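# Cap an LC fibre plug and lay it in a cable-manager ring

## Task

Seat the dust cap all the way onto the LC jumper's plug and leave that plug resting flat inside one of the cable manager's rings below the switch. Only the cap may come into contact with the plug's exposed tips. The jumper's cord must never be kinked, squashed or left sharply bent, and its far end must not be yanked. The robot must not topple or finish leaning; either of those counts as failure. Knocking anything out of the work area, or putting it there, also counts as failure.

## Robot and tools

ROBOT. LinearBot: a base that can drive in any direction, with a column about 1.7 m tall. A carriage on the column moves vertically (lift_m, 0 to 1 m) and carries two identical six-joint arms, left and right, each ending in a two-finger gripper. The arm bases sit about 0.57 m + lift_m above the floor, and parts of the carriage hang roughly 0.15 m below that. A hand can reach 0.78 m from its shoulder but only about 0.38 m below its arm base. Hand size is about 0.16 m long and 0.1 m wide (0.14 m opened). Fingertips taper to roughly 0.005 m thick. Parked arm: joints 1 to 6 = 0, 0.05, 0.05, 1.45, 0, 0. Cameras: carriage_camera is fixed, faces forward and tilts about 20 degrees down; left_wrist_camera and right_wrist_camera look out past the fingertips.

FRAMES. Base frame, in metres: origin on the floor under the centre of the base, x forward, y left, z up. left_hand and right_hand are reported in this frame as the point midway between the finger pads. quat_wxyz is the hand's orientation: its z axis runs along the fingers and the fingers open along its y axis. A hand pointing straight up with joints 1, 5 and 6 at 0 reads (1,0,0,0). base_odometry is the base frame as it stood at scene start. It counts wheel turns only, so slip and drift (a degree or two after turns) show up as error. Heading is in rad, left positive, range -3.142 to 3.142. Hand readings usually sit a little higher than the true hand, and the error grows at long reach.

move: a single action. Optional keys are base, joints, speeds, min_time_s and cameras.
- base: exactly one relative offset from the current base position. translate_m is metres, forward +, range -2 to 2. strafe_m is metres, left +, range -2 to 2. rotate_rad is radians, counter-clockwise +, range -6.3 to 6.3. It is measured from the position in the last reported state.
- joints: absolute targets, one key per joint name, both arms in the same object; any joint can be left out. lift_m: 0 to 1. joint1: -2.617 to 3.054, turns about vertical, 0 forward, left +. joint2 (shoulder): 0 to 3.141; 0 upper arm back and level, 1.57 upright, 3.14 forward. joint3 (elbow): 0 to 3.141, 0 folded. joint4 (wrist pitch): -1.57 to 1.57, + raises the fingertips. joint5 (wrist yaw): -1.57 to 1.57, + turns the fingertips RIGHT. joint6 (roll): -2.094 to 2.094, + clockwise as seen from the forearm. left_gripper_m / right_gripper_m: pad gap, 0 to 0.093 m. The same ranges apply to the right_ keys.
- speeds: lowers top speeds for this action only. translate_m and strafe_m 0.02 to 0.5 m/s, rotate_rad 0.05 to 1.57 rad/s, lift_m 0.08 to 0.25 m/s.
- min_time_s: 0.1 to 8 s, the minimum duration for arm and gripper motions. It makes paths straighter; without it, moves of 0.1 m or more can stray by about 2 cm.
- cameras: a list of names, or all. [] returns no images.
Any unknown key makes the call invalid. A value out of range is refused, and the remaining move, wait and finished_scene calls in that reply are then skipped.

wait(seconds 0 to 10, cameras): lets the scene run with nothing new commanded. zoom_image(camera, region [x0,y0,x1,y1], pixels, at most 504x504): gives a closer look at that camera's latest image. read_manual: licence text only. finished_scene(scene): ends the scene for good, and calls after it run in the next scene.

RESULTS. The move line reads done, or the worst status. Statuses: off_target (came to rest short of the target and may still push); contact_stop or time_out (target dropped, holding in place); not_followed (arm targets withheld because an arm came too close to itself or the other arm); limit_stop_at_motor_heat. on_its_own lists what the robot did uncommanded. motor_effort is % of maximum with the peak in brackets; readings are quite inaccurate. If lift effort keeps falling while lowering, a hand is resting on something. Joint torques wrap at ±28 N m for joints 1 to 3. Motor temperatures are listed per arm. A MOTOR HOT line appears from 75 °C; at 100 °C that arm goes limp for 30 to 60 s. Gripper readings on a firmly held part may be up to 0.005 m narrower than the part. To release, command well above the current reading.

CAUTIONS. The robot keeps running while you think and holds its last command meanwhile. Do not leave arms stretched out for long; park them to cool. Arms have no contact stop: a blocked arm keeps pressing, then springs to its target once free. The base does stop on contact; after that, back off about 0.2 m. Avoid arm-on-arm presses, which can end the scene. Tipping risk rises with a high carriage, stretched or loaded arms, pushing, and sudden stops; check the images for any lean. Never reverse under a table edge. Grip the plug by its housing or the cap, keep fingers off the bare ferrule tips, take the cord's slack gently without tugging the far end, and place the plug, do not drop it.

Each tool is called after "Call:" as name([rows], argument=value, ...), one row to a line, values as JSON.

## Session

Call:
move()

Scene clock: 0.00 s.
Joint torques (N m): no reading
Motor temperatures (°C): left_arm=[30 34 38 30 29 33 32] | right_arm=[31 36 36 30 31 30 33]
base_odometry: x=+0.000 y=+0.000 heading=+0.000
base_status: not commanded
joint_positions: lift_m=+0.300 left_joint1_rad=+0.009 left_joint2_rad=+0.036 left_joint3_rad=+0.044 left_joint4_rad=+1.438 left_joint5_rad=-0.049 left_joint6_rad=+0.018 left_gripper_m=+0.09396 right_joint1_rad=+0.000 right_joint2_rad=+0.053 right_joint3_rad=+0.056 right_joint4_rad=+1.416 right_joint5_rad=+0.010 right_joint6_rad=+0.042 right_gripper_m=+0.09396
joint_status: not commanded
motor_effort: lift_m=+35 drive_wheels=+1
left_hand: x=+0.2465 y=+0.3157 z=+1.2827 quat_wxyz=(+0.998, -0.024, +0.063, +0.015) (m; base frame)
right_hand: x=+0.2536 y=-0.3086 z=+1.2852 quat_wxyz=(+0.997, +0.006, +0.076, +0.020) (m; base frame)
pictures: carriage_camera, left_wrist_camera, right_wrist_camera
Images, in order (width x height): carriage_camera 896x504, left_wrist_camera 896x504, right_wrist_camera 896x504.

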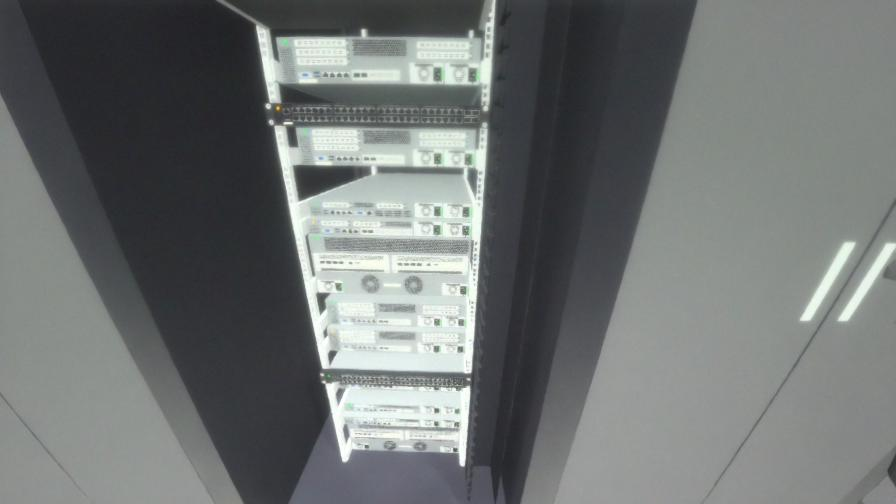

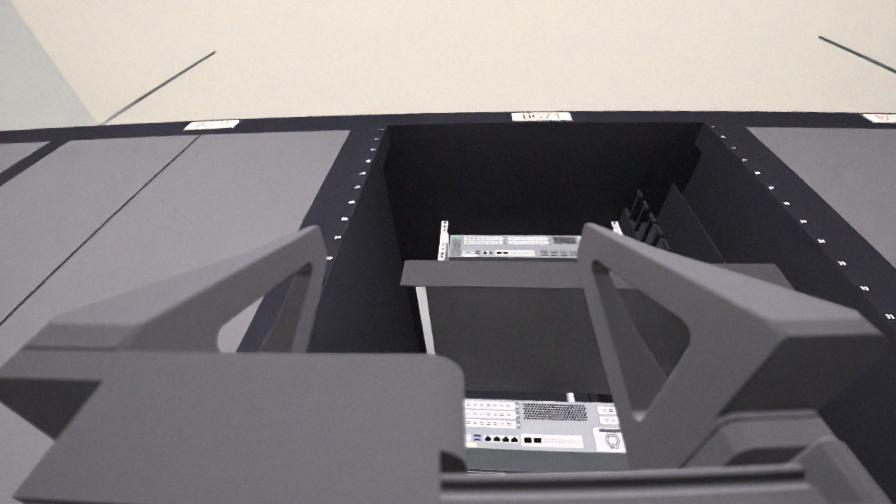

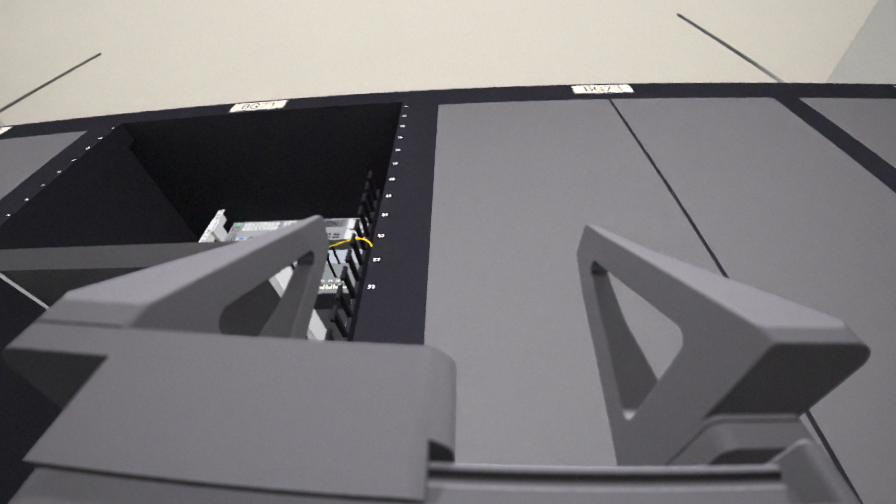

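Call:
zoom_image(camera="carriage_camera", region=[240, 0, 520, 200])

Call:
zoom_image(camera="carriage_camera", region=[300, 320, 520, 470])

Call:
zoom_image(camera="right_wrist_camera", region=[200, 170, 440, 360])

Scaled by 1.800 from the camera's 896x504 image, which has a finer 1280x720 frame.

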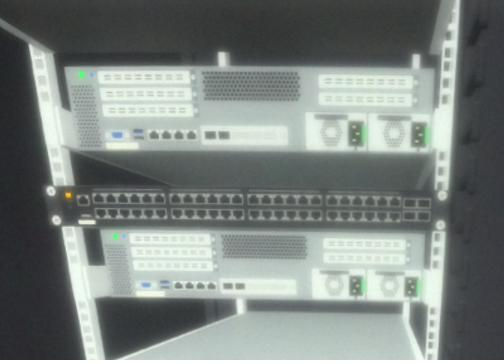

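Scaled by 2.291 from the camera's 896x504 image, which has a finer 1280x720 frame.

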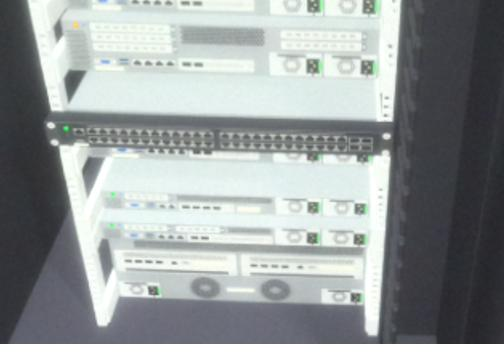

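Scaled by 2.100 from the camera's 896x504 image, which has a finer 1280x720 frame.

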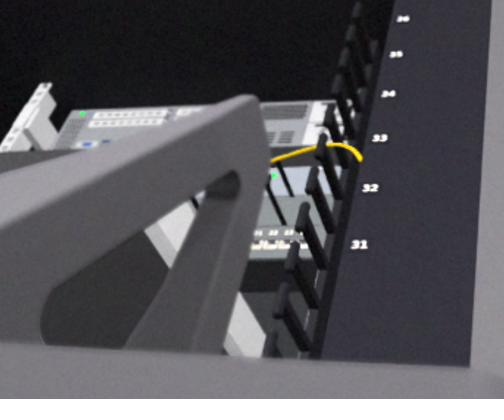

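Call:
move(joints={"lift_m": 0.7}, cameras=["carriage_camera", "right_wrist_camera"])

Scene clock: 12.00 s.
Joint torques (N m): left_arm=[0.05 3.67 6.53 -0.31 0.09 0.02] | right_arm=[-0.06 3.78 5.91 -0.17 -0.02 -0.12]
Motor temperatures (°C): left_arm=[30 35 39 30 29 33 32] | right_arm=[31 36 37 30 31 30 33]
move: done
base_odometry: x=+0.000 y=+0.000 heading=+0.000
base_status: not commanded
joint_positions: lift_m=+0.700 left_joint1_rad=+0.009 left_joint2_rad=+0.036 left_joint3_rad=+0.044 left_joint4_rad=+1.438 left_joint5_rad=-0.049 left_joint6_rad=+0.018 left_gripper_m=+0.09396 right_joint1_rad=+0.000 right_joint2_rad=+0.053 right_joint3_rad=+0.056 right_joint4_rad=+1.416 right_joint5_rad=+0.010 right_joint6_rad=+0.042 right_gripper_m=+0.09396
joint_status: all done
motor_effort: lift_m=+35(43) drive_wheels=+1(5)
left_hand: x=+0.2465 y=+0.3157 z=+1.6827 quat_wxyz=(+0.998, -0.024, +0.063, +0.015) (m; base frame)
right_hand: x=+0.2536 y=-0.3086 z=+1.6852 quat_wxyz=(+0.997, +0.006, +0.076, +0.020) (m; base frame)
pictures: carriage_camera, right_wrist_camera
Images, in order (width x height): carriage_camera 896x504, right_wrist_camera 896x504.

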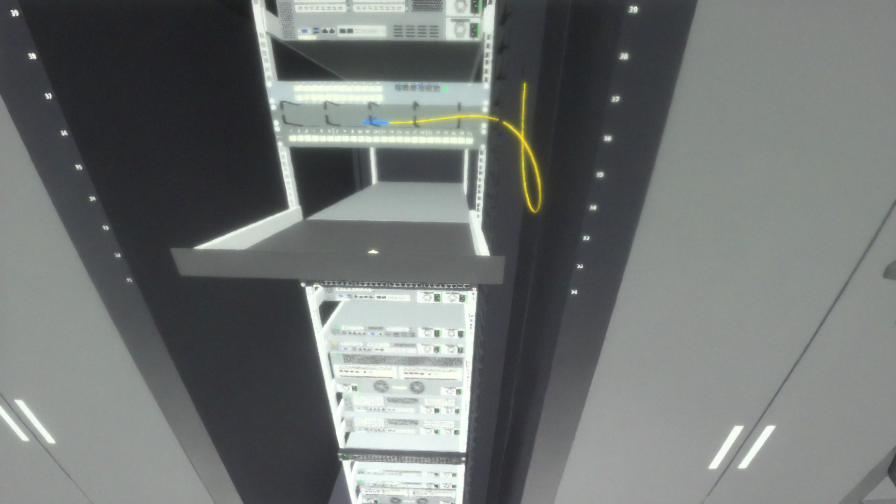

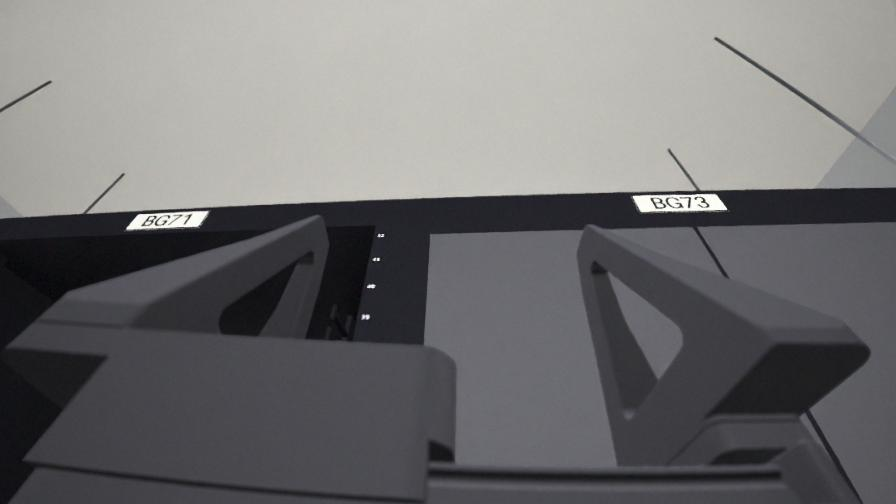

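Call:
zoom_image(camera="carriage_camera", region=[260, 60, 560, 230])

Call:
zoom_image(camera="carriage_camera", region=[270, 70, 420, 155])

Call:
zoom_image(camera="carriage_camera", region=[170, 200, 530, 300])

Scaled by 1.680 from the camera's 896x504 image, which has a finer 1280x720 frame.

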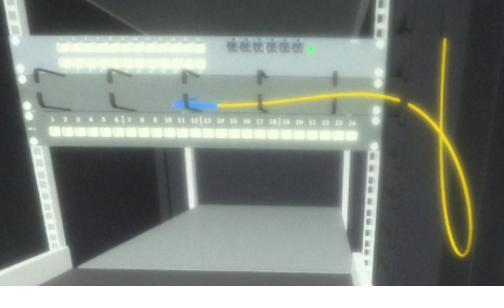

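Scaled by 3.360 from the camera's 896x504 image, which has a finer 1280x720 frame.

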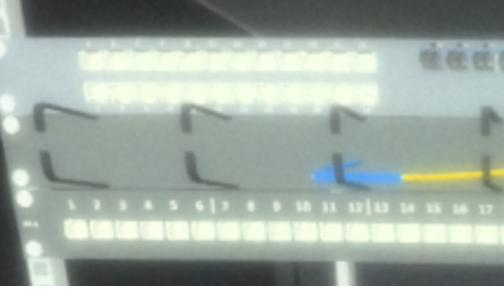

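Scaled by 1.400 from the camera's 896x504 image, which has a finer 1280x720 frame.

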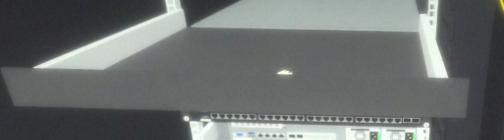

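Call:
move(base={"strafe_m": 0.15}, joints={"lift_m": 0.9}, speeds={"strafe_m": 0.15}, cameras=["carriage_camera"])

Scene clock: 154.43 s.
Joint torques (N m): left_arm=[0.08 3.69 6.53 -0.31 0.09 0.02] | right_arm=[-0.08 3.81 5.9 -0.18 -0.01 -0.11]
Motor temperatures (°C): left_arm=[30 36 42 30 29 33 32] | right_arm=[31 37 40 30 31 30 33]
move: done
base_odometry: x=+0.000 y=+0.150 heading=+0.001
base_status: done
joint_positions: lift_m=+0.900 left_joint1_rad=+0.009 left_joint2_rad=+0.036 left_joint3_rad=+0.044 left_joint4_rad=+1.438 left_joint5_rad=-0.049 left_joint6_rad=+0.018 left_gripper_m=+0.09396 right_joint1_rad=+0.000 right_joint2_rad=+0.053 right_joint3_rad=+0.056 right_joint4_rad=+1.416 right_joint5_rad=+0.010 right_joint6_rad=+0.042 right_gripper_m=+0.09396
joint_status: all done
motor_effort: lift_m=+35(43) drive_wheels=-1(12)
left_hand: x=+0.2465 y=+0.3157 z=+1.8827 quat_wxyz=(+0.998, -0.024, +0.063, +0.015) (m; base frame)
right_hand: x=+0.2536 y=-0.3086 z=+1.8852 quat_wxyz=(+0.997, +0.006, +0.076, +0.020) (m; base frame)
pictures: carriage_camera
Images, in order (width x height): carriage_camera 896x504.

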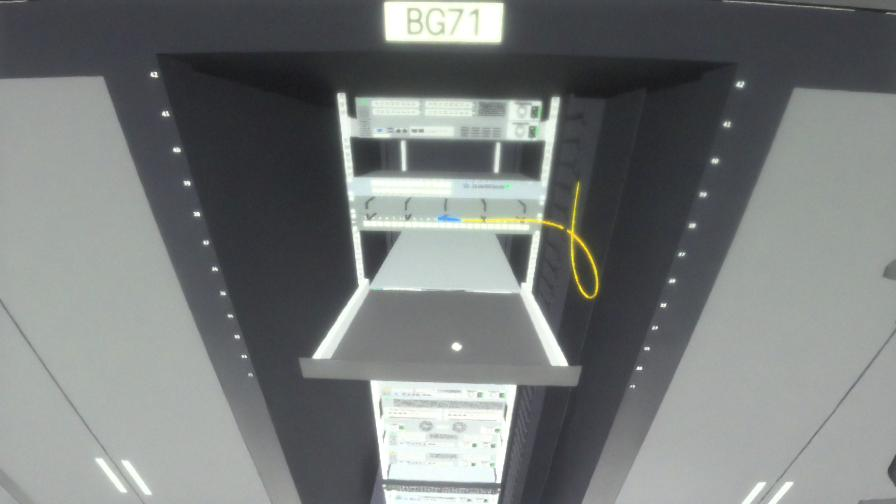

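Call:
zoom_image(camera="carriage_camera", region=[340, 170, 560, 240])

Call:
zoom_image(camera="carriage_camera", region=[420, 195, 490, 235])

Call:
zoom_image(camera="carriage_camera", region=[430, 325, 486, 365])

Scaled by 2.291 from the camera's 896x504 image, which has a finer 1280x720 frame.

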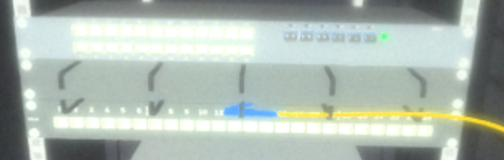

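Scaled by 7.200 from the camera's 896x504 image, which has a finer 1280x720 frame.

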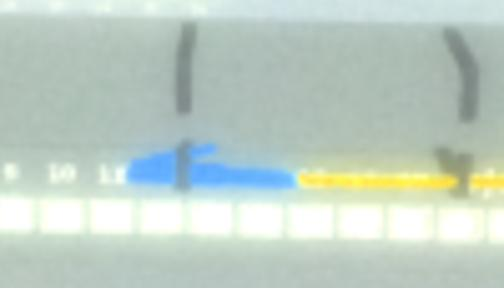

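Scaled by 9.000 from the camera's 896x504 image, which has a finer 1280x720 frame.

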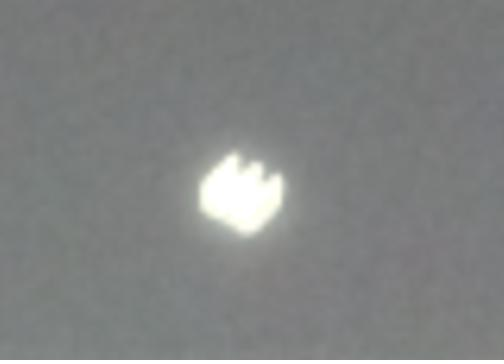

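Call:
move(joints={"left_joint1_rad": -0.953, "left_joint2_rad": 1.583, "left_joint3_rad": 0.347, "left_joint4_rad": 1.236, "left_joint5_rad": -0.43, "left_joint6_rad": 0.0}, min_time_s=3, cameras=["carriage_camera", "left_wrist_camera"])

Scene clock: 227.10 s.
Joint torques (N m): left_arm=[-0.58 -3.77 8.36 2.02 -0.07 -0.1] | right_arm=[-0.08 3.78 5.91 -0.18 -0.02 -0.11]
Motor temperatures (°C): left_arm=[29 36 43 30 29 33 32] | right_arm=[31 37 40 30 31 30 33]
move: done
base_odometry: x=+0.000 y=+0.150 heading=+0.001
base_status: not commanded
joint_positions: lift_m=+0.900 left_joint1_rad=-0.946 left_joint2_rad=+1.572 left_joint3_rad=+0.318 left_joint4_rad=+1.242 left_joint5_rad=-0.416 left_joint6_rad=+0.011 left_gripper_m=+0.09396 right_joint1_rad=+0.000 right_joint2_rad=+0.053 right_joint3_rad=+0.056 right_joint4_rad=+1.416 right_joint5_rad=+0.010 right_joint6_rad=+0.042 right_gripper_m=+0.09396
joint_status: all done
motor_effort: lift_m=+35(35) drive_wheels=-3(6)
left_hand: x=+0.4968 y=+0.0356 z=+1.6143 quat_wxyz=(+0.680, +0.192, +0.685, -0.178) (m; base frame)
right_hand: x=+0.2536 y=-0.3086 z=+1.8852 quat_wxyz=(+0.997, +0.006, +0.076, +0.020) (m; base frame)
pictures: carriage_camera, left_wrist_camera
Images, in order (width x height): carriage_camera 896x504, left_wrist_camera 896x504.

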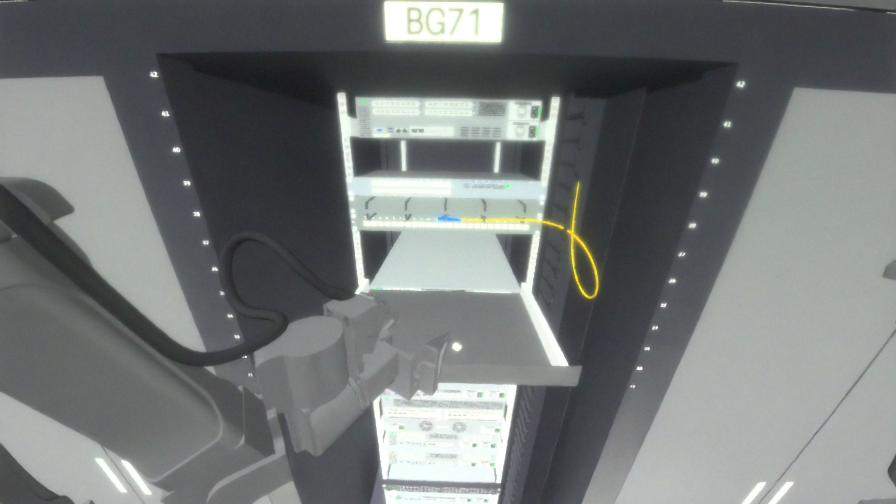

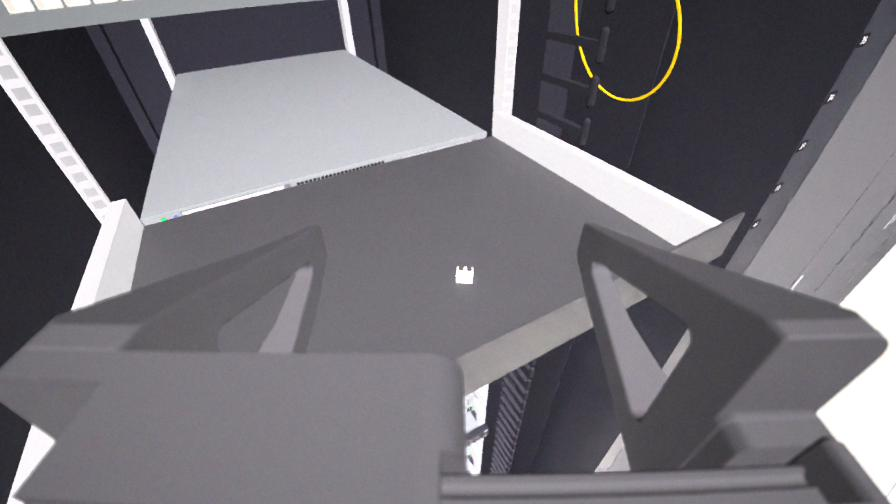

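Call:
zoom_image(camera="left_wrist_camera", region=[435, 250, 495, 300])

Scaled by 8.400 from the camera's 896x504 image, which has a finer 1280x720 frame.

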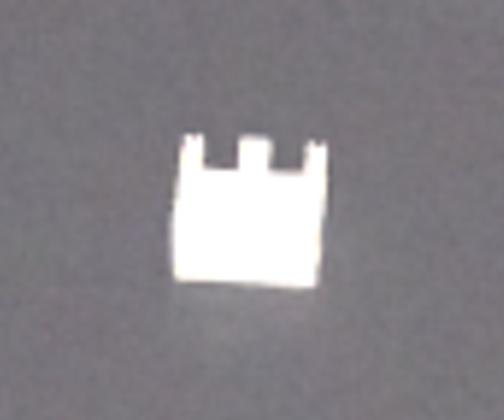

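Call:
move(joints={"left_joint1_rad": 0.0, "left_joint2_rad": 0.05, "left_joint3_rad": 0.05, "left_joint4_rad": 1.45, "left_joint5_rad": 0.0, "left_joint6_rad": 0.0}, min_time_s=2.5, cameras=[])

Call:
move(joints={"lift_m": 0.8, "right_joint1_rad": 0.728, "right_joint2_rad": 1.916, "right_joint3_rad": 1.215, "right_joint4_rad": 1.225, "right_joint5_rad": 0.4, "right_joint6_rad": 0.0}, min_time_s=3, cameras=["carriage_camera", "right_wrist_camera"])

Scene clock: 319.10 s.
Joint torques (N m): left_arm=[0.72 2.7 4.93 -0.18 0.2 -0.08] | right_arm=[-0.08 3.77 5.9 -0.18 -0.02 -0.12]
Motor temperatures (°C): left_arm=[29 36 46 37 29 33 32] | right_arm=[31 36 40 30 31 30 33]
move: done
base_odometry: x=+0.000 y=+0.150 heading=+0.001
base_status: not commanded
joint_positions: lift_m=+0.900 left_joint1_rad=-0.008 left_joint2_rad=+0.060 left_joint3_rad=+0.064 left_joint4_rad=+1.440 left_joint5_rad=-0.014 left_joint6_rad=+0.010 left_gripper_m=+0.09396 right_joint1_rad=+0.000 right_joint2_rad=+0.053 right_joint3_rad=+0.056 right_joint4_rad=+1.416 right_joint5_rad=+0.010 right_joint6_rad=+0.042 right_gripper_m=+0.09396
joint_status: all done
motor_effort: lift_m=+35(36) drive_wheels=-1(5)
left_hand: x=+0.2473 y=+0.3092 z=+1.8883 quat_wxyz=(+0.998, -0.007, +0.063, +0.002) (m; base frame)
right_hand: x=+0.2536 y=-0.3086 z=+1.8852 quat_wxyz=(+0.997, +0.006, +0.076, +0.020) (m; base frame)
pictures: none
No camera images: "cameras" was empty.

Scene clock: 322.40 s.
Joint torques (N m): left_arm=[0.72 2.97 5.46 -0.2 0.16 -0.08] | right_arm=[0.39 -8.92 9.16 1.84 -0.01 -0.25]
Motor temperatures (°C): left_arm=[29 36 46 36 29 33 32] | right_arm=[31 37 41 30 31 30 33]
move: done
base_odometry: x=+0.000 y=+0.150 heading=+0.001
base_status: not commanded
joint_positions: lift_m=+0.800 left_joint1_rad=-0.008 left_joint2_rad=+0.057 left_joint3_rad=+0.059 left_joint4_rad=+1.442 left_joint5_rad=-0.010 left_joint6_rad=+0.010 left_gripper_m=+0.09396 right_joint1_rad=+0.724 right_joint2_rad=+1.899 right_joint3_rad=+1.190 right_joint4_rad=+1.237 right_joint5_rad=+0.389 right_joint6_rad=+0.010 right_gripper_m=+0.09396
joint_status: all done
motor_effort: lift_m=+35(35) drive_wheels=+5(8)
left_hand: x=+0.2475 y=+0.3084 z=+1.7870 quat_wxyz=(+0.998, -0.005, +0.063, +0.001) (m; base frame)
right_hand: x=+0.6566 y=-0.0039 z=+1.7212 quat_wxyz=(+0.829, -0.014, +0.516, +0.215) (m; base frame)
pictures: carriage_camera, right_wrist_camera
Images, in order (width x height): carriage_camera 896x504, right_wrist_camera 896x504.

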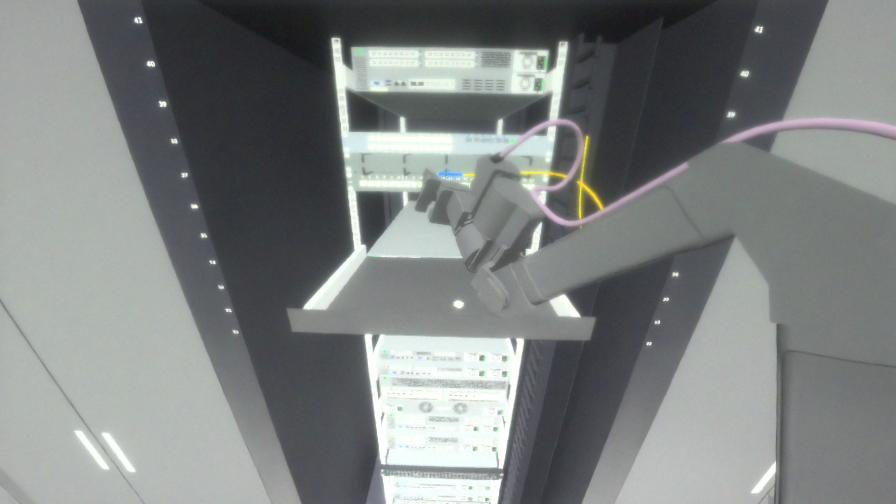

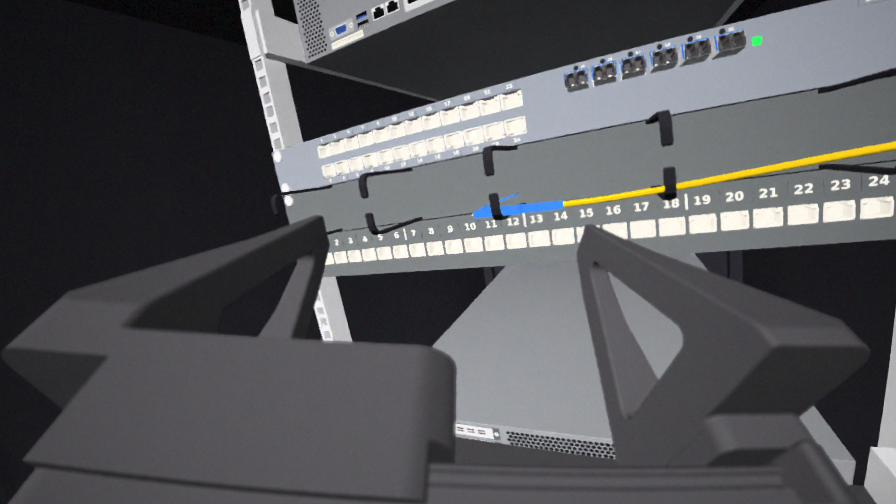

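Call:
zoom_image(camera="right_wrist_camera", region=[340, 100, 700, 270])

Call:
zoom_image(camera="right_wrist_camera", region=[450, 160, 590, 240])

Scaled by 1.400 from the camera's 896x504 image, which has a finer 1280x720 frame.

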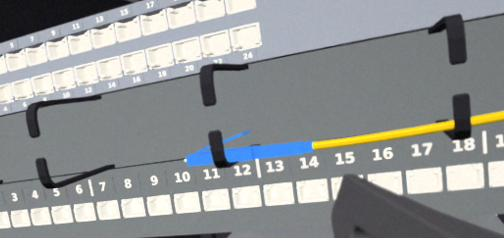

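Scaled by 3.600 from the camera's 896x504 image, which has a finer 1280x720 frame.

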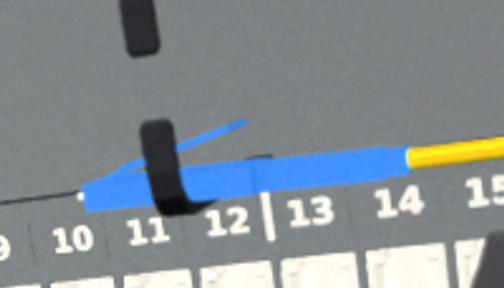

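Call:
zoom_image(camera="right_wrist_camera", region=[462, 195, 512, 225])

Scaled by 10.080 from the camera's 896x504 image, which has a finer 1280x720 frame.

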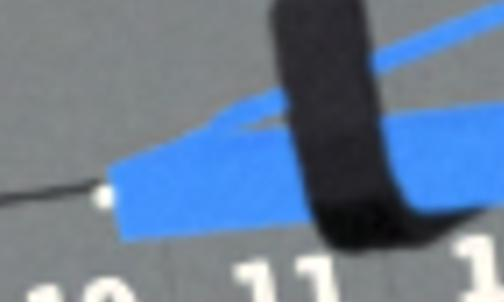

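Call:
move(joints={"lift_m": 0.9, "right_joint1_rad": 0.724, "right_joint2_rad": 1.8, "right_joint3_rad": 1.461, "right_joint4_rad": 0.339, "right_joint5_rad": 0.375, "right_joint6_rad": 0.0}, min_time_s=2.5, cameras=["right_wrist_camera"])

Scene clock: 526.83 s.
Joint torques (N m): left_arm=[0.69 3 5.45 -0.21 0.15 -0.08] | right_arm=[-0.01 -13.53 10.43 2.36 -0.1 -0.2]
Motor temperatures (°C): left_arm=[29 35 43 32 29 33 32] | right_arm=[31 45 51 40 31 30 33]
move: done
base_odometry: x=+0.000 y=+0.150 heading=+0.001
base_status: not commanded
joint_positions: lift_m=+0.900 left_joint1_rad=-0.008 left_joint2_rad=+0.057 left_joint3_rad=+0.059 left_joint4_rad=+1.443 left_joint5_rad=-0.010 left_joint6_rad=+0.010 left_gripper_m=+0.09396 right_joint1_rad=+0.724 right_joint2_rad=+1.828 right_joint3_rad=+1.434 right_joint4_rad=+0.358 right_joint5_rad=+0.385 right_joint6_rad=+0.008 right_gripper_m=+0.09396
joint_status: all done
motor_effort: lift_m=+35(43) drive_wheels=+0(9)
left_hand: x=+0.2474 y=+0.3084 z=+1.8870 quat_wxyz=(+0.998, -0.005, +0.063, +0.001) (m; base frame)
right_hand: x=+0.6849 y=+0.0219 z=+1.7756 quat_wxyz=(+0.685, -0.123, +0.708, +0.115) (m; base frame)
pictures: right_wrist_camera
Images, in order (width x height): right_wrist_camera 896x504.

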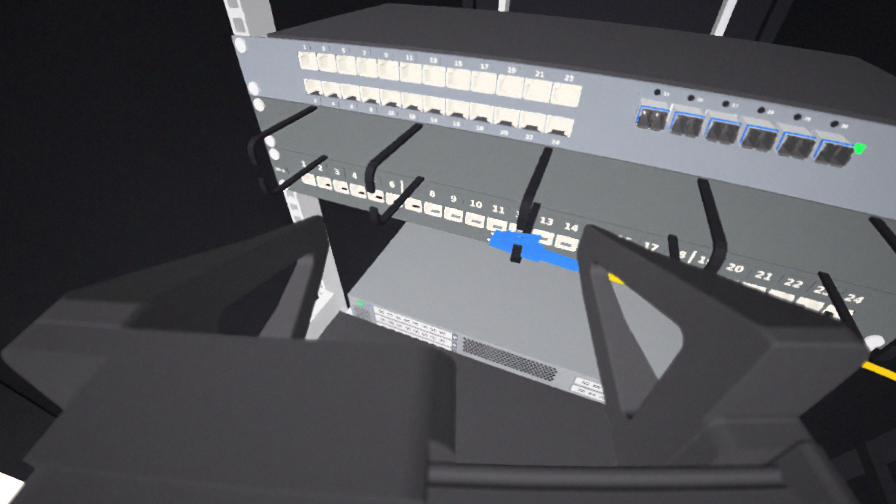

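Call:
zoom_image(camera="right_wrist_camera", region=[460, 200, 600, 290])

Call:
zoom_image(camera="right_wrist_camera", region=[480, 222, 550, 267])

Scaled by 3.600 from the camera's 896x504 image, which has a finer 1280x720 frame.

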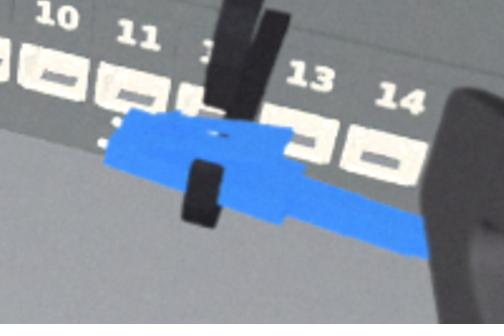

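Scaled by 7.200 from the camera's 896x504 image, which has a finer 1280x720 frame.

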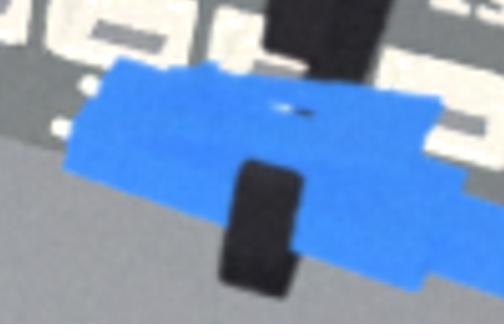

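Call:
move(joints={"right_joint1_rad": 0.0, "right_joint2_rad": 0.05, "right_joint3_rad": 0.05, "right_joint4_rad": 1.45, "right_joint5_rad": 0.0, "right_joint6_rad": 0.0}, min_time_s=2.5, cameras=[])

Scene clock: 541.80 s.
Joint torques (N m): left_arm=[0.72 3.02 5.42 -0.21 0.16 -0.08] | right_arm=[-0.66 2.89 4.63 -0.11 -0.12 -0.21]
Motor temperatures (°C): left_arm=[29 35 43 31 29 33 32] | right_arm=[31 45 50 40 31 30 33]
move: done
base_odometry: x=+0.000 y=+0.150 heading=+0.001
base_status: not commanded
joint_positions: lift_m=+0.900 left_joint1_rad=-0.008 left_joint2_rad=+0.057 left_joint3_rad=+0.059 left_joint4_rad=+1.443 left_joint5_rad=-0.010 left_joint6_rad=+0.010 left_gripper_m=+0.09396 right_joint1_rad=+0.006 right_joint2_rad=+0.060 right_joint3_rad=+0.063 right_joint4_rad=+1.440 right_joint5_rad=+0.010 right_joint6_rad=+0.008 right_gripper_m=+0.09396
joint_status: all done
motor_effort: lift_m=+35(35) drive_wheels=+1(8)
left_hand: x=+0.2473 y=+0.3084 z=+1.8870 quat_wxyz=(+0.998, -0.005, +0.063, +0.001) (m; base frame)
right_hand: x=+0.2480 y=-0.3085 z=+1.8880 quat_wxyz=(+0.998, +0.005, +0.064, +0.007) (m; base frame)
pictures: none
No camera images: "cameras" was empty.

Call:
move(joints={"left_joint1_rad": -0.790, "left_joint2_rad": 1.785, "left_joint3_rad": 1.382, "left_joint4_rad": -0.485, "left_joint5_rad": -0.1045, "left_joint6_rad": -0.135, "left_gripper_m": 0.05}, min_time_s=3, cameras=["carriage_camera", "left_wrist_camera"])

Scene clock: 668.27 s.
Joint torques (N m): left_arm=[-0.46 -7.2 11.38 1.49 -0.09 -0.1] | right_arm=[-0.64 2.92 4.67 -0.16 -0.09 -0.21]
Motor temperatures (°C): left_arm=[29 35 44 31 29 33 32] | right_arm=[31 38 44 33 31 30 33]
move: done
base_odometry: x=+0.000 y=+0.150 heading=+0.001
base_status: not commanded
joint_positions: lift_m=+0.900 left_joint1_rad=-0.783 left_joint2_rad=+1.771 left_joint3_rad=+1.343 left_joint4_rad=-0.475 left_joint5_rad=-0.091 left_joint6_rad=-0.124 left_gripper_m=+0.05013 right_joint1_rad=+0.006 right_joint2_rad=+0.060 right_joint3_rad=+0.062 right_joint4_rad=+1.444 right_joint5_rad=+0.008 right_joint6_rad=+0.008 right_gripper_m=+0.09396
joint_status: all done
motor_effort: lift_m=+35(35) drive_wheels=-3(7)
left_hand: x=+0.5607 y=-0.0151 z=+1.5866 quat_wxyz=(+0.313, +0.292, +0.898, -0.105) (m; base frame)
right_hand: x=+0.2471 y=-0.3080 z=+1.8879 quat_wxyz=(+0.998, +0.004, +0.062, +0.007) (m; base frame)
pictures: carriage_camera, left_wrist_camera
Images, in order (width x height): carriage_camera 896x504, left_wrist_camera 896x504.

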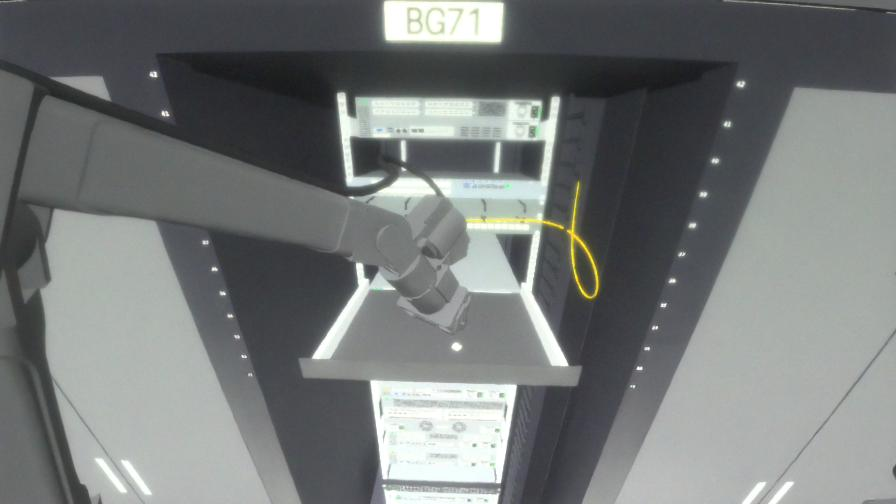

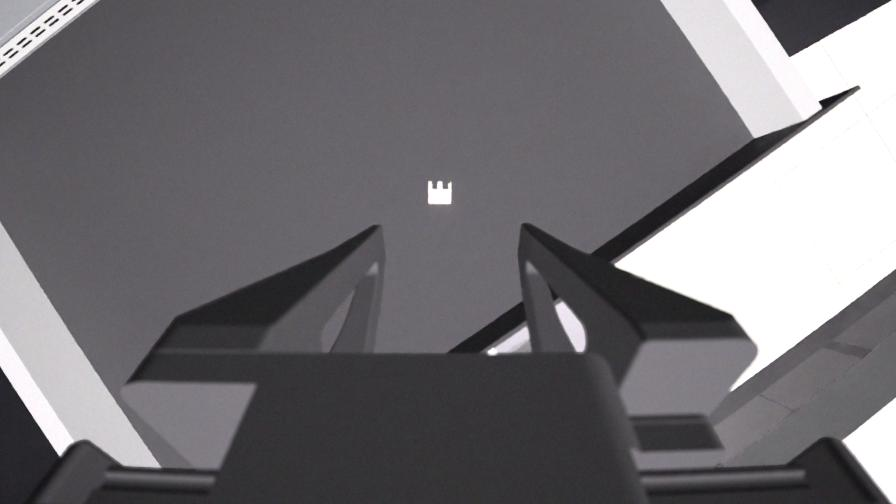

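Call:
zoom_image(camera="left_wrist_camera", region=[415, 170, 465, 215])

Scaled by 10.080 from the camera's 896x504 image, which has a finer 1280x720 frame.

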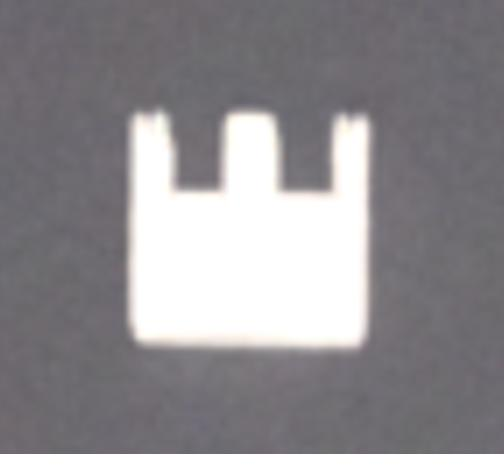

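Call:
move(joints={"left_joint1_rad": -0.777, "left_joint2_rad": 1.8955, "left_joint3_rad": 1.3854, "left_joint4_rad": -0.387, "left_joint5_rad": -0.098, "left_joint6_rad": -0.120, "left_gripper_m": 0.035}, min_time_s=2, cameras=["left_wrist_camera"])

Call:
zoom_image(camera="left_wrist_camera", region=[370, 160, 530, 270])

Scene clock: 734.67 s.
Joint torques (N m): left_arm=[0.59 -7.79 11.51 1.69 -0.05 0.06] | right_arm=[-0.65 2.91 4.68 -0.16 -0.09 -0.21]
Motor temperatures (°C): left_arm=[29 42 57 36 29 33 32] | right_arm=[31 37 44 32 31 30 33]
move: done
base_odometry: x=+0.000 y=+0.150 heading=+0.001
base_status: not commanded
joint_positions: lift_m=+0.900 left_joint1_rad=-0.783 left_joint2_rad=+1.879 left_joint3_rad=+1.343 left_joint4_rad=-0.403 left_joint5_rad=-0.092 left_joint6_rad=-0.125 left_gripper_m=+0.03513 right_joint1_rad=+0.006 right_joint2_rad=+0.060 right_joint3_rad=+0.062 right_joint4_rad=+1.444 right_joint5_rad=+0.008 right_joint6_rad=+0.008 right_gripper_m=+0.09396
joint_status: all done
motor_effort: lift_m=+35(35) drive_wheels=-1(6)
left_hand: x=+0.5709 y=-0.0251 z=+1.5478 quat_wxyz=(+0.298, +0.294, +0.903, -0.097) (m; base frame)
right_hand: x=+0.2471 y=-0.3080 z=+1.8879 quat_wxyz=(+0.998, +0.004, +0.062, +0.007) (m; base frame)
pictures: left_wrist_camera
Images, in order (width x height): left_wrist_camera 896x504.

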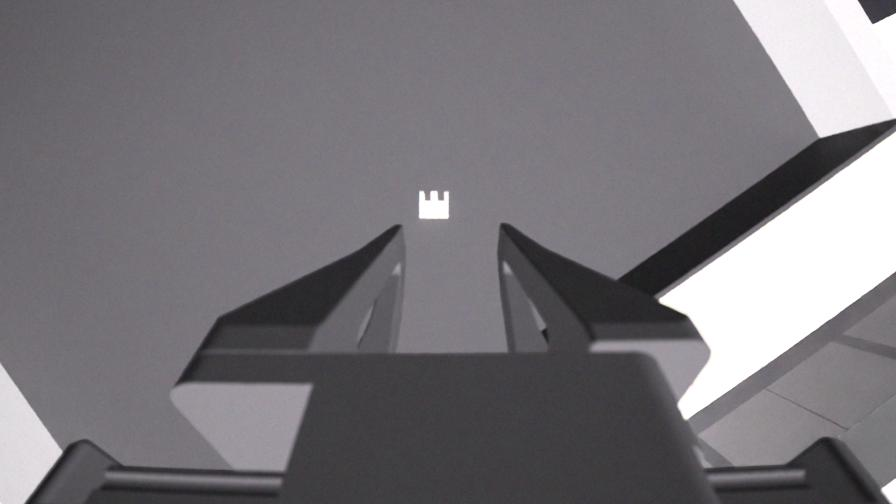

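Scaled by 3.150 from the camera's 896x504 image, which has a finer 1280x720 frame.

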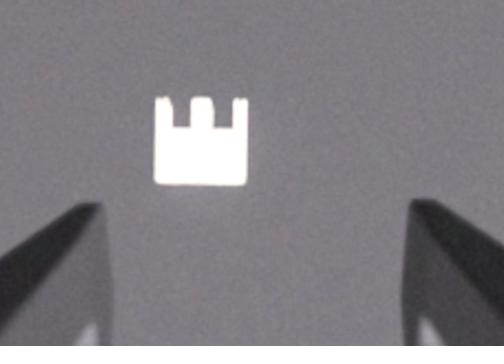

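Call:
move(cameras=["carriage_camera", "left_wrist_camera"])

Scene clock: 767.50 s.
Joint torques (N m): left_arm=[0.55 -7.76 11.51 1.68 -0.05 0.06] | right_arm=[-0.66 2.89 4.67 -0.16 -0.1 -0.21]
Motor temperatures (°C): left_arm=[29 41 59 36 29 33 32] | right_arm=[31 37 43 32 31 30 33]
base_odometry: x=+0.000 y=+0.150 heading=+0.001
base_status: not commanded
joint_positions: lift_m=+0.900 left_joint1_rad=-0.783 left_joint2_rad=+1.879 left_joint3_rad=+1.343 left_joint4_rad=-0.401 left_joint5_rad=-0.092 left_joint6_rad=-0.125 left_gripper_m=+0.03513 right_joint1_rad=+0.006 right_joint2_rad=+0.060 right_joint3_rad=+0.062 right_joint4_rad=+1.444 right_joint5_rad=+0.008 right_joint6_rad=+0.008 right_gripper_m=+0.09396
joint_status: all done
motor_effort: lift_m=+35(35) drive_wheels=-2(6)
left_hand: x=+0.5710 y=-0.0252 z=+1.5480 quat_wxyz=(+0.299, +0.294, +0.903, -0.097) (m; base frame)
right_hand: x=+0.2471 y=-0.3080 z=+1.8879 quat_wxyz=(+0.998, +0.004, +0.062, +0.007) (m; base frame)
pictures: carriage_camera, left_wrist_camera
Images, in order (width x height): carriage_camera 896x504, left_wrist_camera 896x504.

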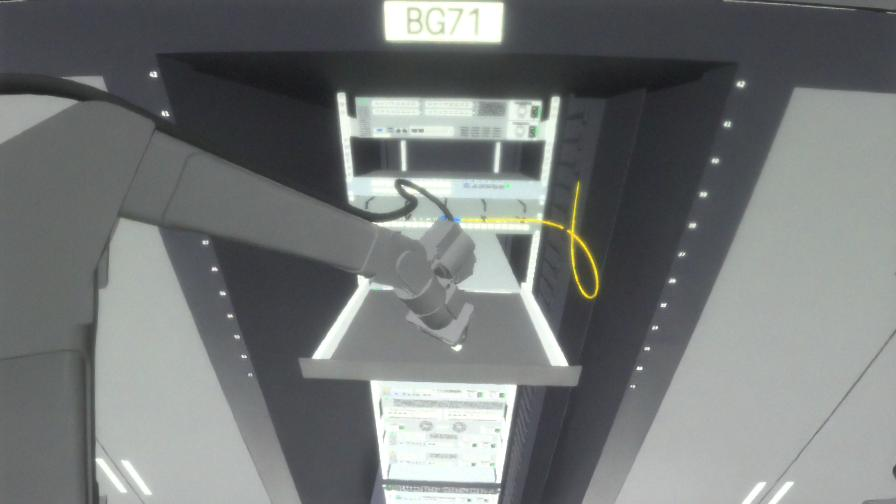

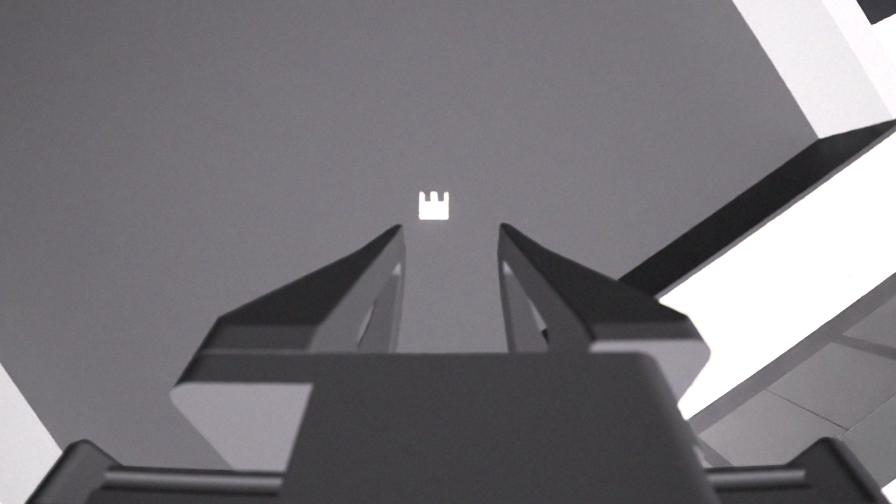

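Call:
move(joints={"left_joint1_rad": -0.7476, "left_joint2_rad": 1.978, "left_joint3_rad": 1.420, "left_joint4_rad": -0.331, "left_joint5_rad": -0.081, "left_joint6_rad": -0.095}, min_time_s=2, cameras=["left_wrist_camera"])

Scene clock: 809.63 s.
Joint torques (N m): left_arm=[0.7 -8.32 11.03 1.69 0.11 0.11] | right_arm=[-0.64 2.91 4.68 -0.16 -0.1 -0.21]
Motor temperatures (°C): left_arm=[29 42 61 36 29 33 32] | right_arm=[31 37 43 32 31 30 33]
move: done
base_odometry: x=+0.000 y=+0.150 heading=+0.001
base_status: not commanded
joint_positions: lift_m=+0.900 left_joint1_rad=-0.756 left_joint2_rad=+1.961 left_joint3_rad=+1.382 left_joint4_rad=-0.347 left_joint5_rad=-0.092 left_joint6_rad=-0.106 left_gripper_m=+0.03513 right_joint1_rad=+0.006 right_joint2_rad=+0.060 right_joint3_rad=+0.062 right_joint4_rad=+1.444 right_joint5_rad=+0.008 right_joint6_rad=+0.008 right_gripper_m=+0.09396
joint_status: all done
motor_effort: lift_m=+35(35) drive_wheels=-3(7)
left_hand: x=+0.5942 y=-0.0284 z=+1.5318 quat_wxyz=(+0.306, +0.288, +0.903, -0.093) (m; base frame)
right_hand: x=+0.2471 y=-0.3080 z=+1.8879 quat_wxyz=(+0.998, +0.004, +0.062, +0.007) (m; base frame)
pictures: left_wrist_camera
Images, in order (width x height): left_wrist_camera 896x504.

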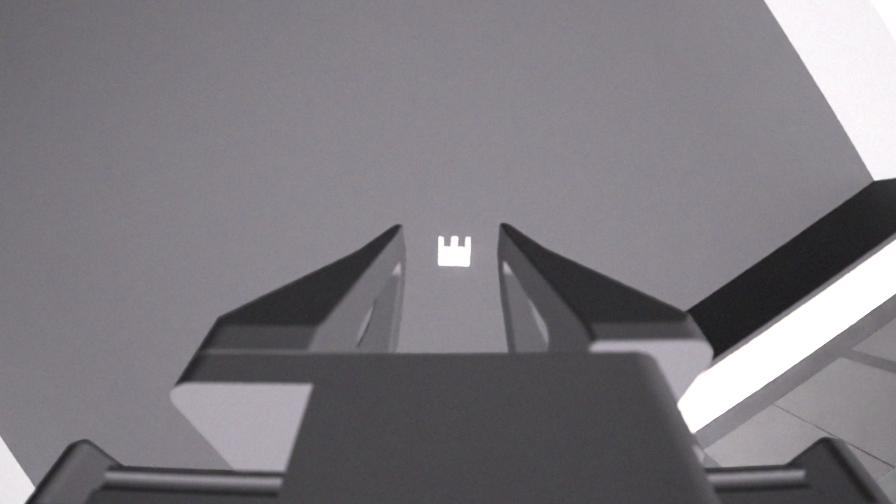

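Call:
zoom_image(camera="left_wrist_camera", region=[390, 200, 520, 290])

Scaled by 3.877 from the camera's 896x504 image, which has a finer 1280x720 frame.

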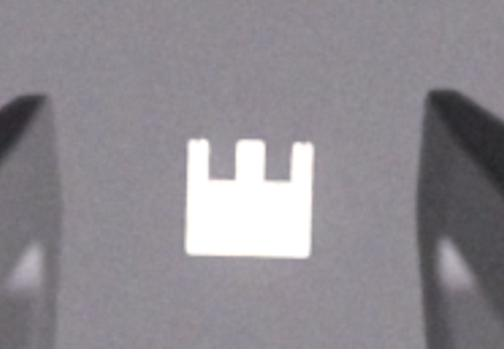

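Call:
move(joints={"left_joint1_rad": -0.7475, "left_joint2_rad": 1.9885, "left_joint3_rad": 1.380, "left_joint4_rad": -0.283, "left_joint5_rad": -0.066, "left_joint6_rad": -0.093}, min_time_s=1.5, cameras=["left_wrist_camera"])

Call:
zoom_image(camera="left_wrist_camera", region=[390, 200, 520, 290])

Scene clock: 866.30 s.
Joint torques (N m): left_arm=[0.69 -8.42 7.57 1.77 0.14 0.11] | right_arm=[-0.66 2.92 4.67 -0.16 -0.09 -0.21]
Motor temperatures (°C): left_arm=[29 47 62 39 29 33 32] | right_arm=[31 37 43 31 31 30 33]
move: done
base_odometry: x=+0.000 y=+0.150 heading=+0.001
base_status: not commanded
joint_positions: lift_m=+0.900 left_joint1_rad=-0.756 left_joint2_rad=+1.971 left_joint3_rad=+1.382 left_joint4_rad=-0.299 left_joint5_rad=-0.080 left_joint6_rad=-0.104 left_gripper_m=+0.03513 right_joint1_rad=+0.006 right_joint2_rad=+0.060 right_joint3_rad=+0.062 right_joint4_rad=+1.444 right_joint5_rad=+0.008 right_joint6_rad=+0.008 right_gripper_m=+0.09396
joint_status: all done
motor_effort: lift_m=+35(35) drive_wheels=+2(6)
left_hand: x=+0.5993 y=-0.0360 z=+1.5340 quat_wxyz=(+0.320, +0.289, +0.896, -0.105) (m; base frame)
right_hand: x=+0.2471 y=-0.3080 z=+1.8879 quat_wxyz=(+0.998, +0.004, +0.062, +0.007) (m; base frame)
pictures: left_wrist_camera
Images, in order (width x height): left_wrist_camera 896x504.

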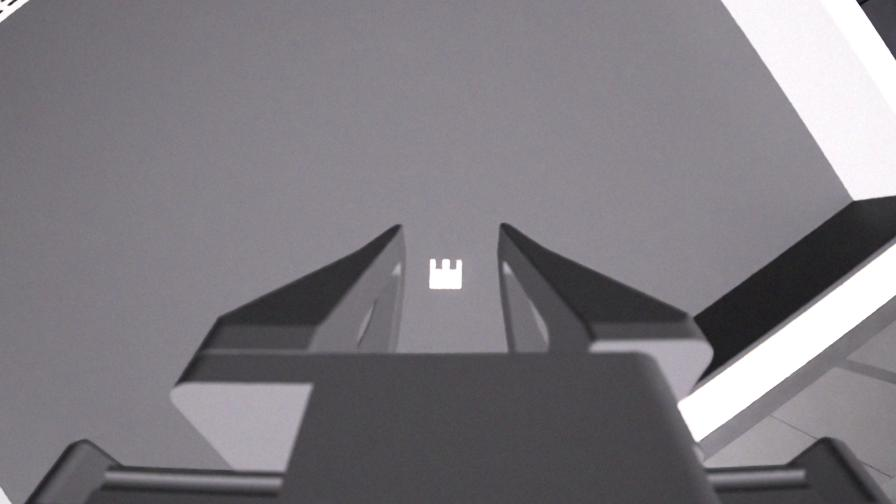

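Scaled by 3.877 from the camera's 896x504 image, which has a finer 1280x720 frame.

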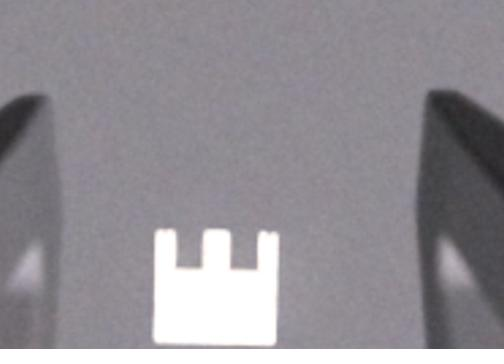

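Call:
move(joints={"left_joint1_rad": -0.7445, "left_joint2_rad": 1.994, "left_joint3_rad": 1.345, "left_joint4_rad": -0.285, "left_joint5_rad": -0.062, "left_joint6_rad": -0.093}, min_time_s=1.5, cameras=["left_wrist_camera"])

Call:
zoom_image(camera="left_wrist_camera", region=[390, 200, 520, 290])

Scene clock: 914.00 s.
Joint torques (N m): left_arm=[0.68 -8.46 6.24 1.67 0.14 0.12] | right_arm=[-0.64 2.89 4.68 -0.16 -0.09 -0.21]
Motor temperatures (°C): left_arm=[29 47 56 41 29 33 32] | right_arm=[31 36 43 31 31 30 33]
move: done
base_odometry: x=+0.000 y=+0.150 heading=+0.001
base_status: not commanded
joint_positions: lift_m=+0.900 left_joint1_rad=-0.752 left_joint2_rad=+1.977 left_joint3_rad=+1.362 left_joint4_rad=-0.296 left_joint5_rad=-0.075 left_joint6_rad=-0.104 left_gripper_m=+0.03513 right_joint1_rad=+0.006 right_joint2_rad=+0.060 right_joint3_rad=+0.062 right_joint4_rad=+1.444 right_joint5_rad=+0.008 right_joint6_rad=+0.008 right_gripper_m=+0.09396
joint_status: all done
motor_effort: lift_m=+35(35) drive_wheels=-4(9)
left_hand: x=+0.5961 y=-0.0317 z=+1.5236 quat_wxyz=(+0.309, +0.290, +0.900, -0.102) (m; base frame)
right_hand: x=+0.2471 y=-0.3080 z=+1.8879 quat_wxyz=(+0.998, +0.004, +0.062, +0.007) (m; base frame)
pictures: left_wrist_camera
Images, in order (width x height): left_wrist_camera 896x504.

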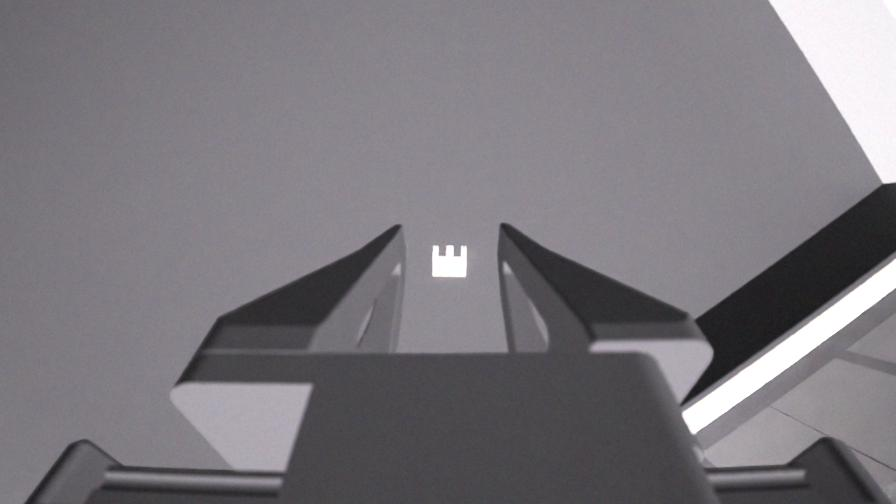

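Scaled by 3.877 from the camera's 896x504 image, which has a finer 1280x720 frame.

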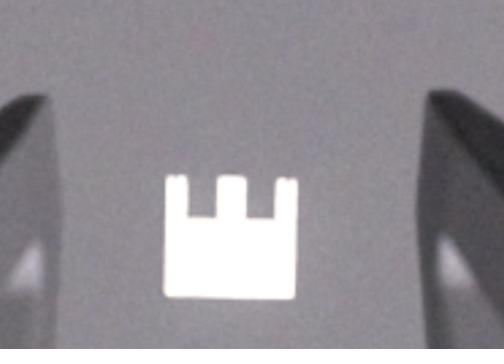

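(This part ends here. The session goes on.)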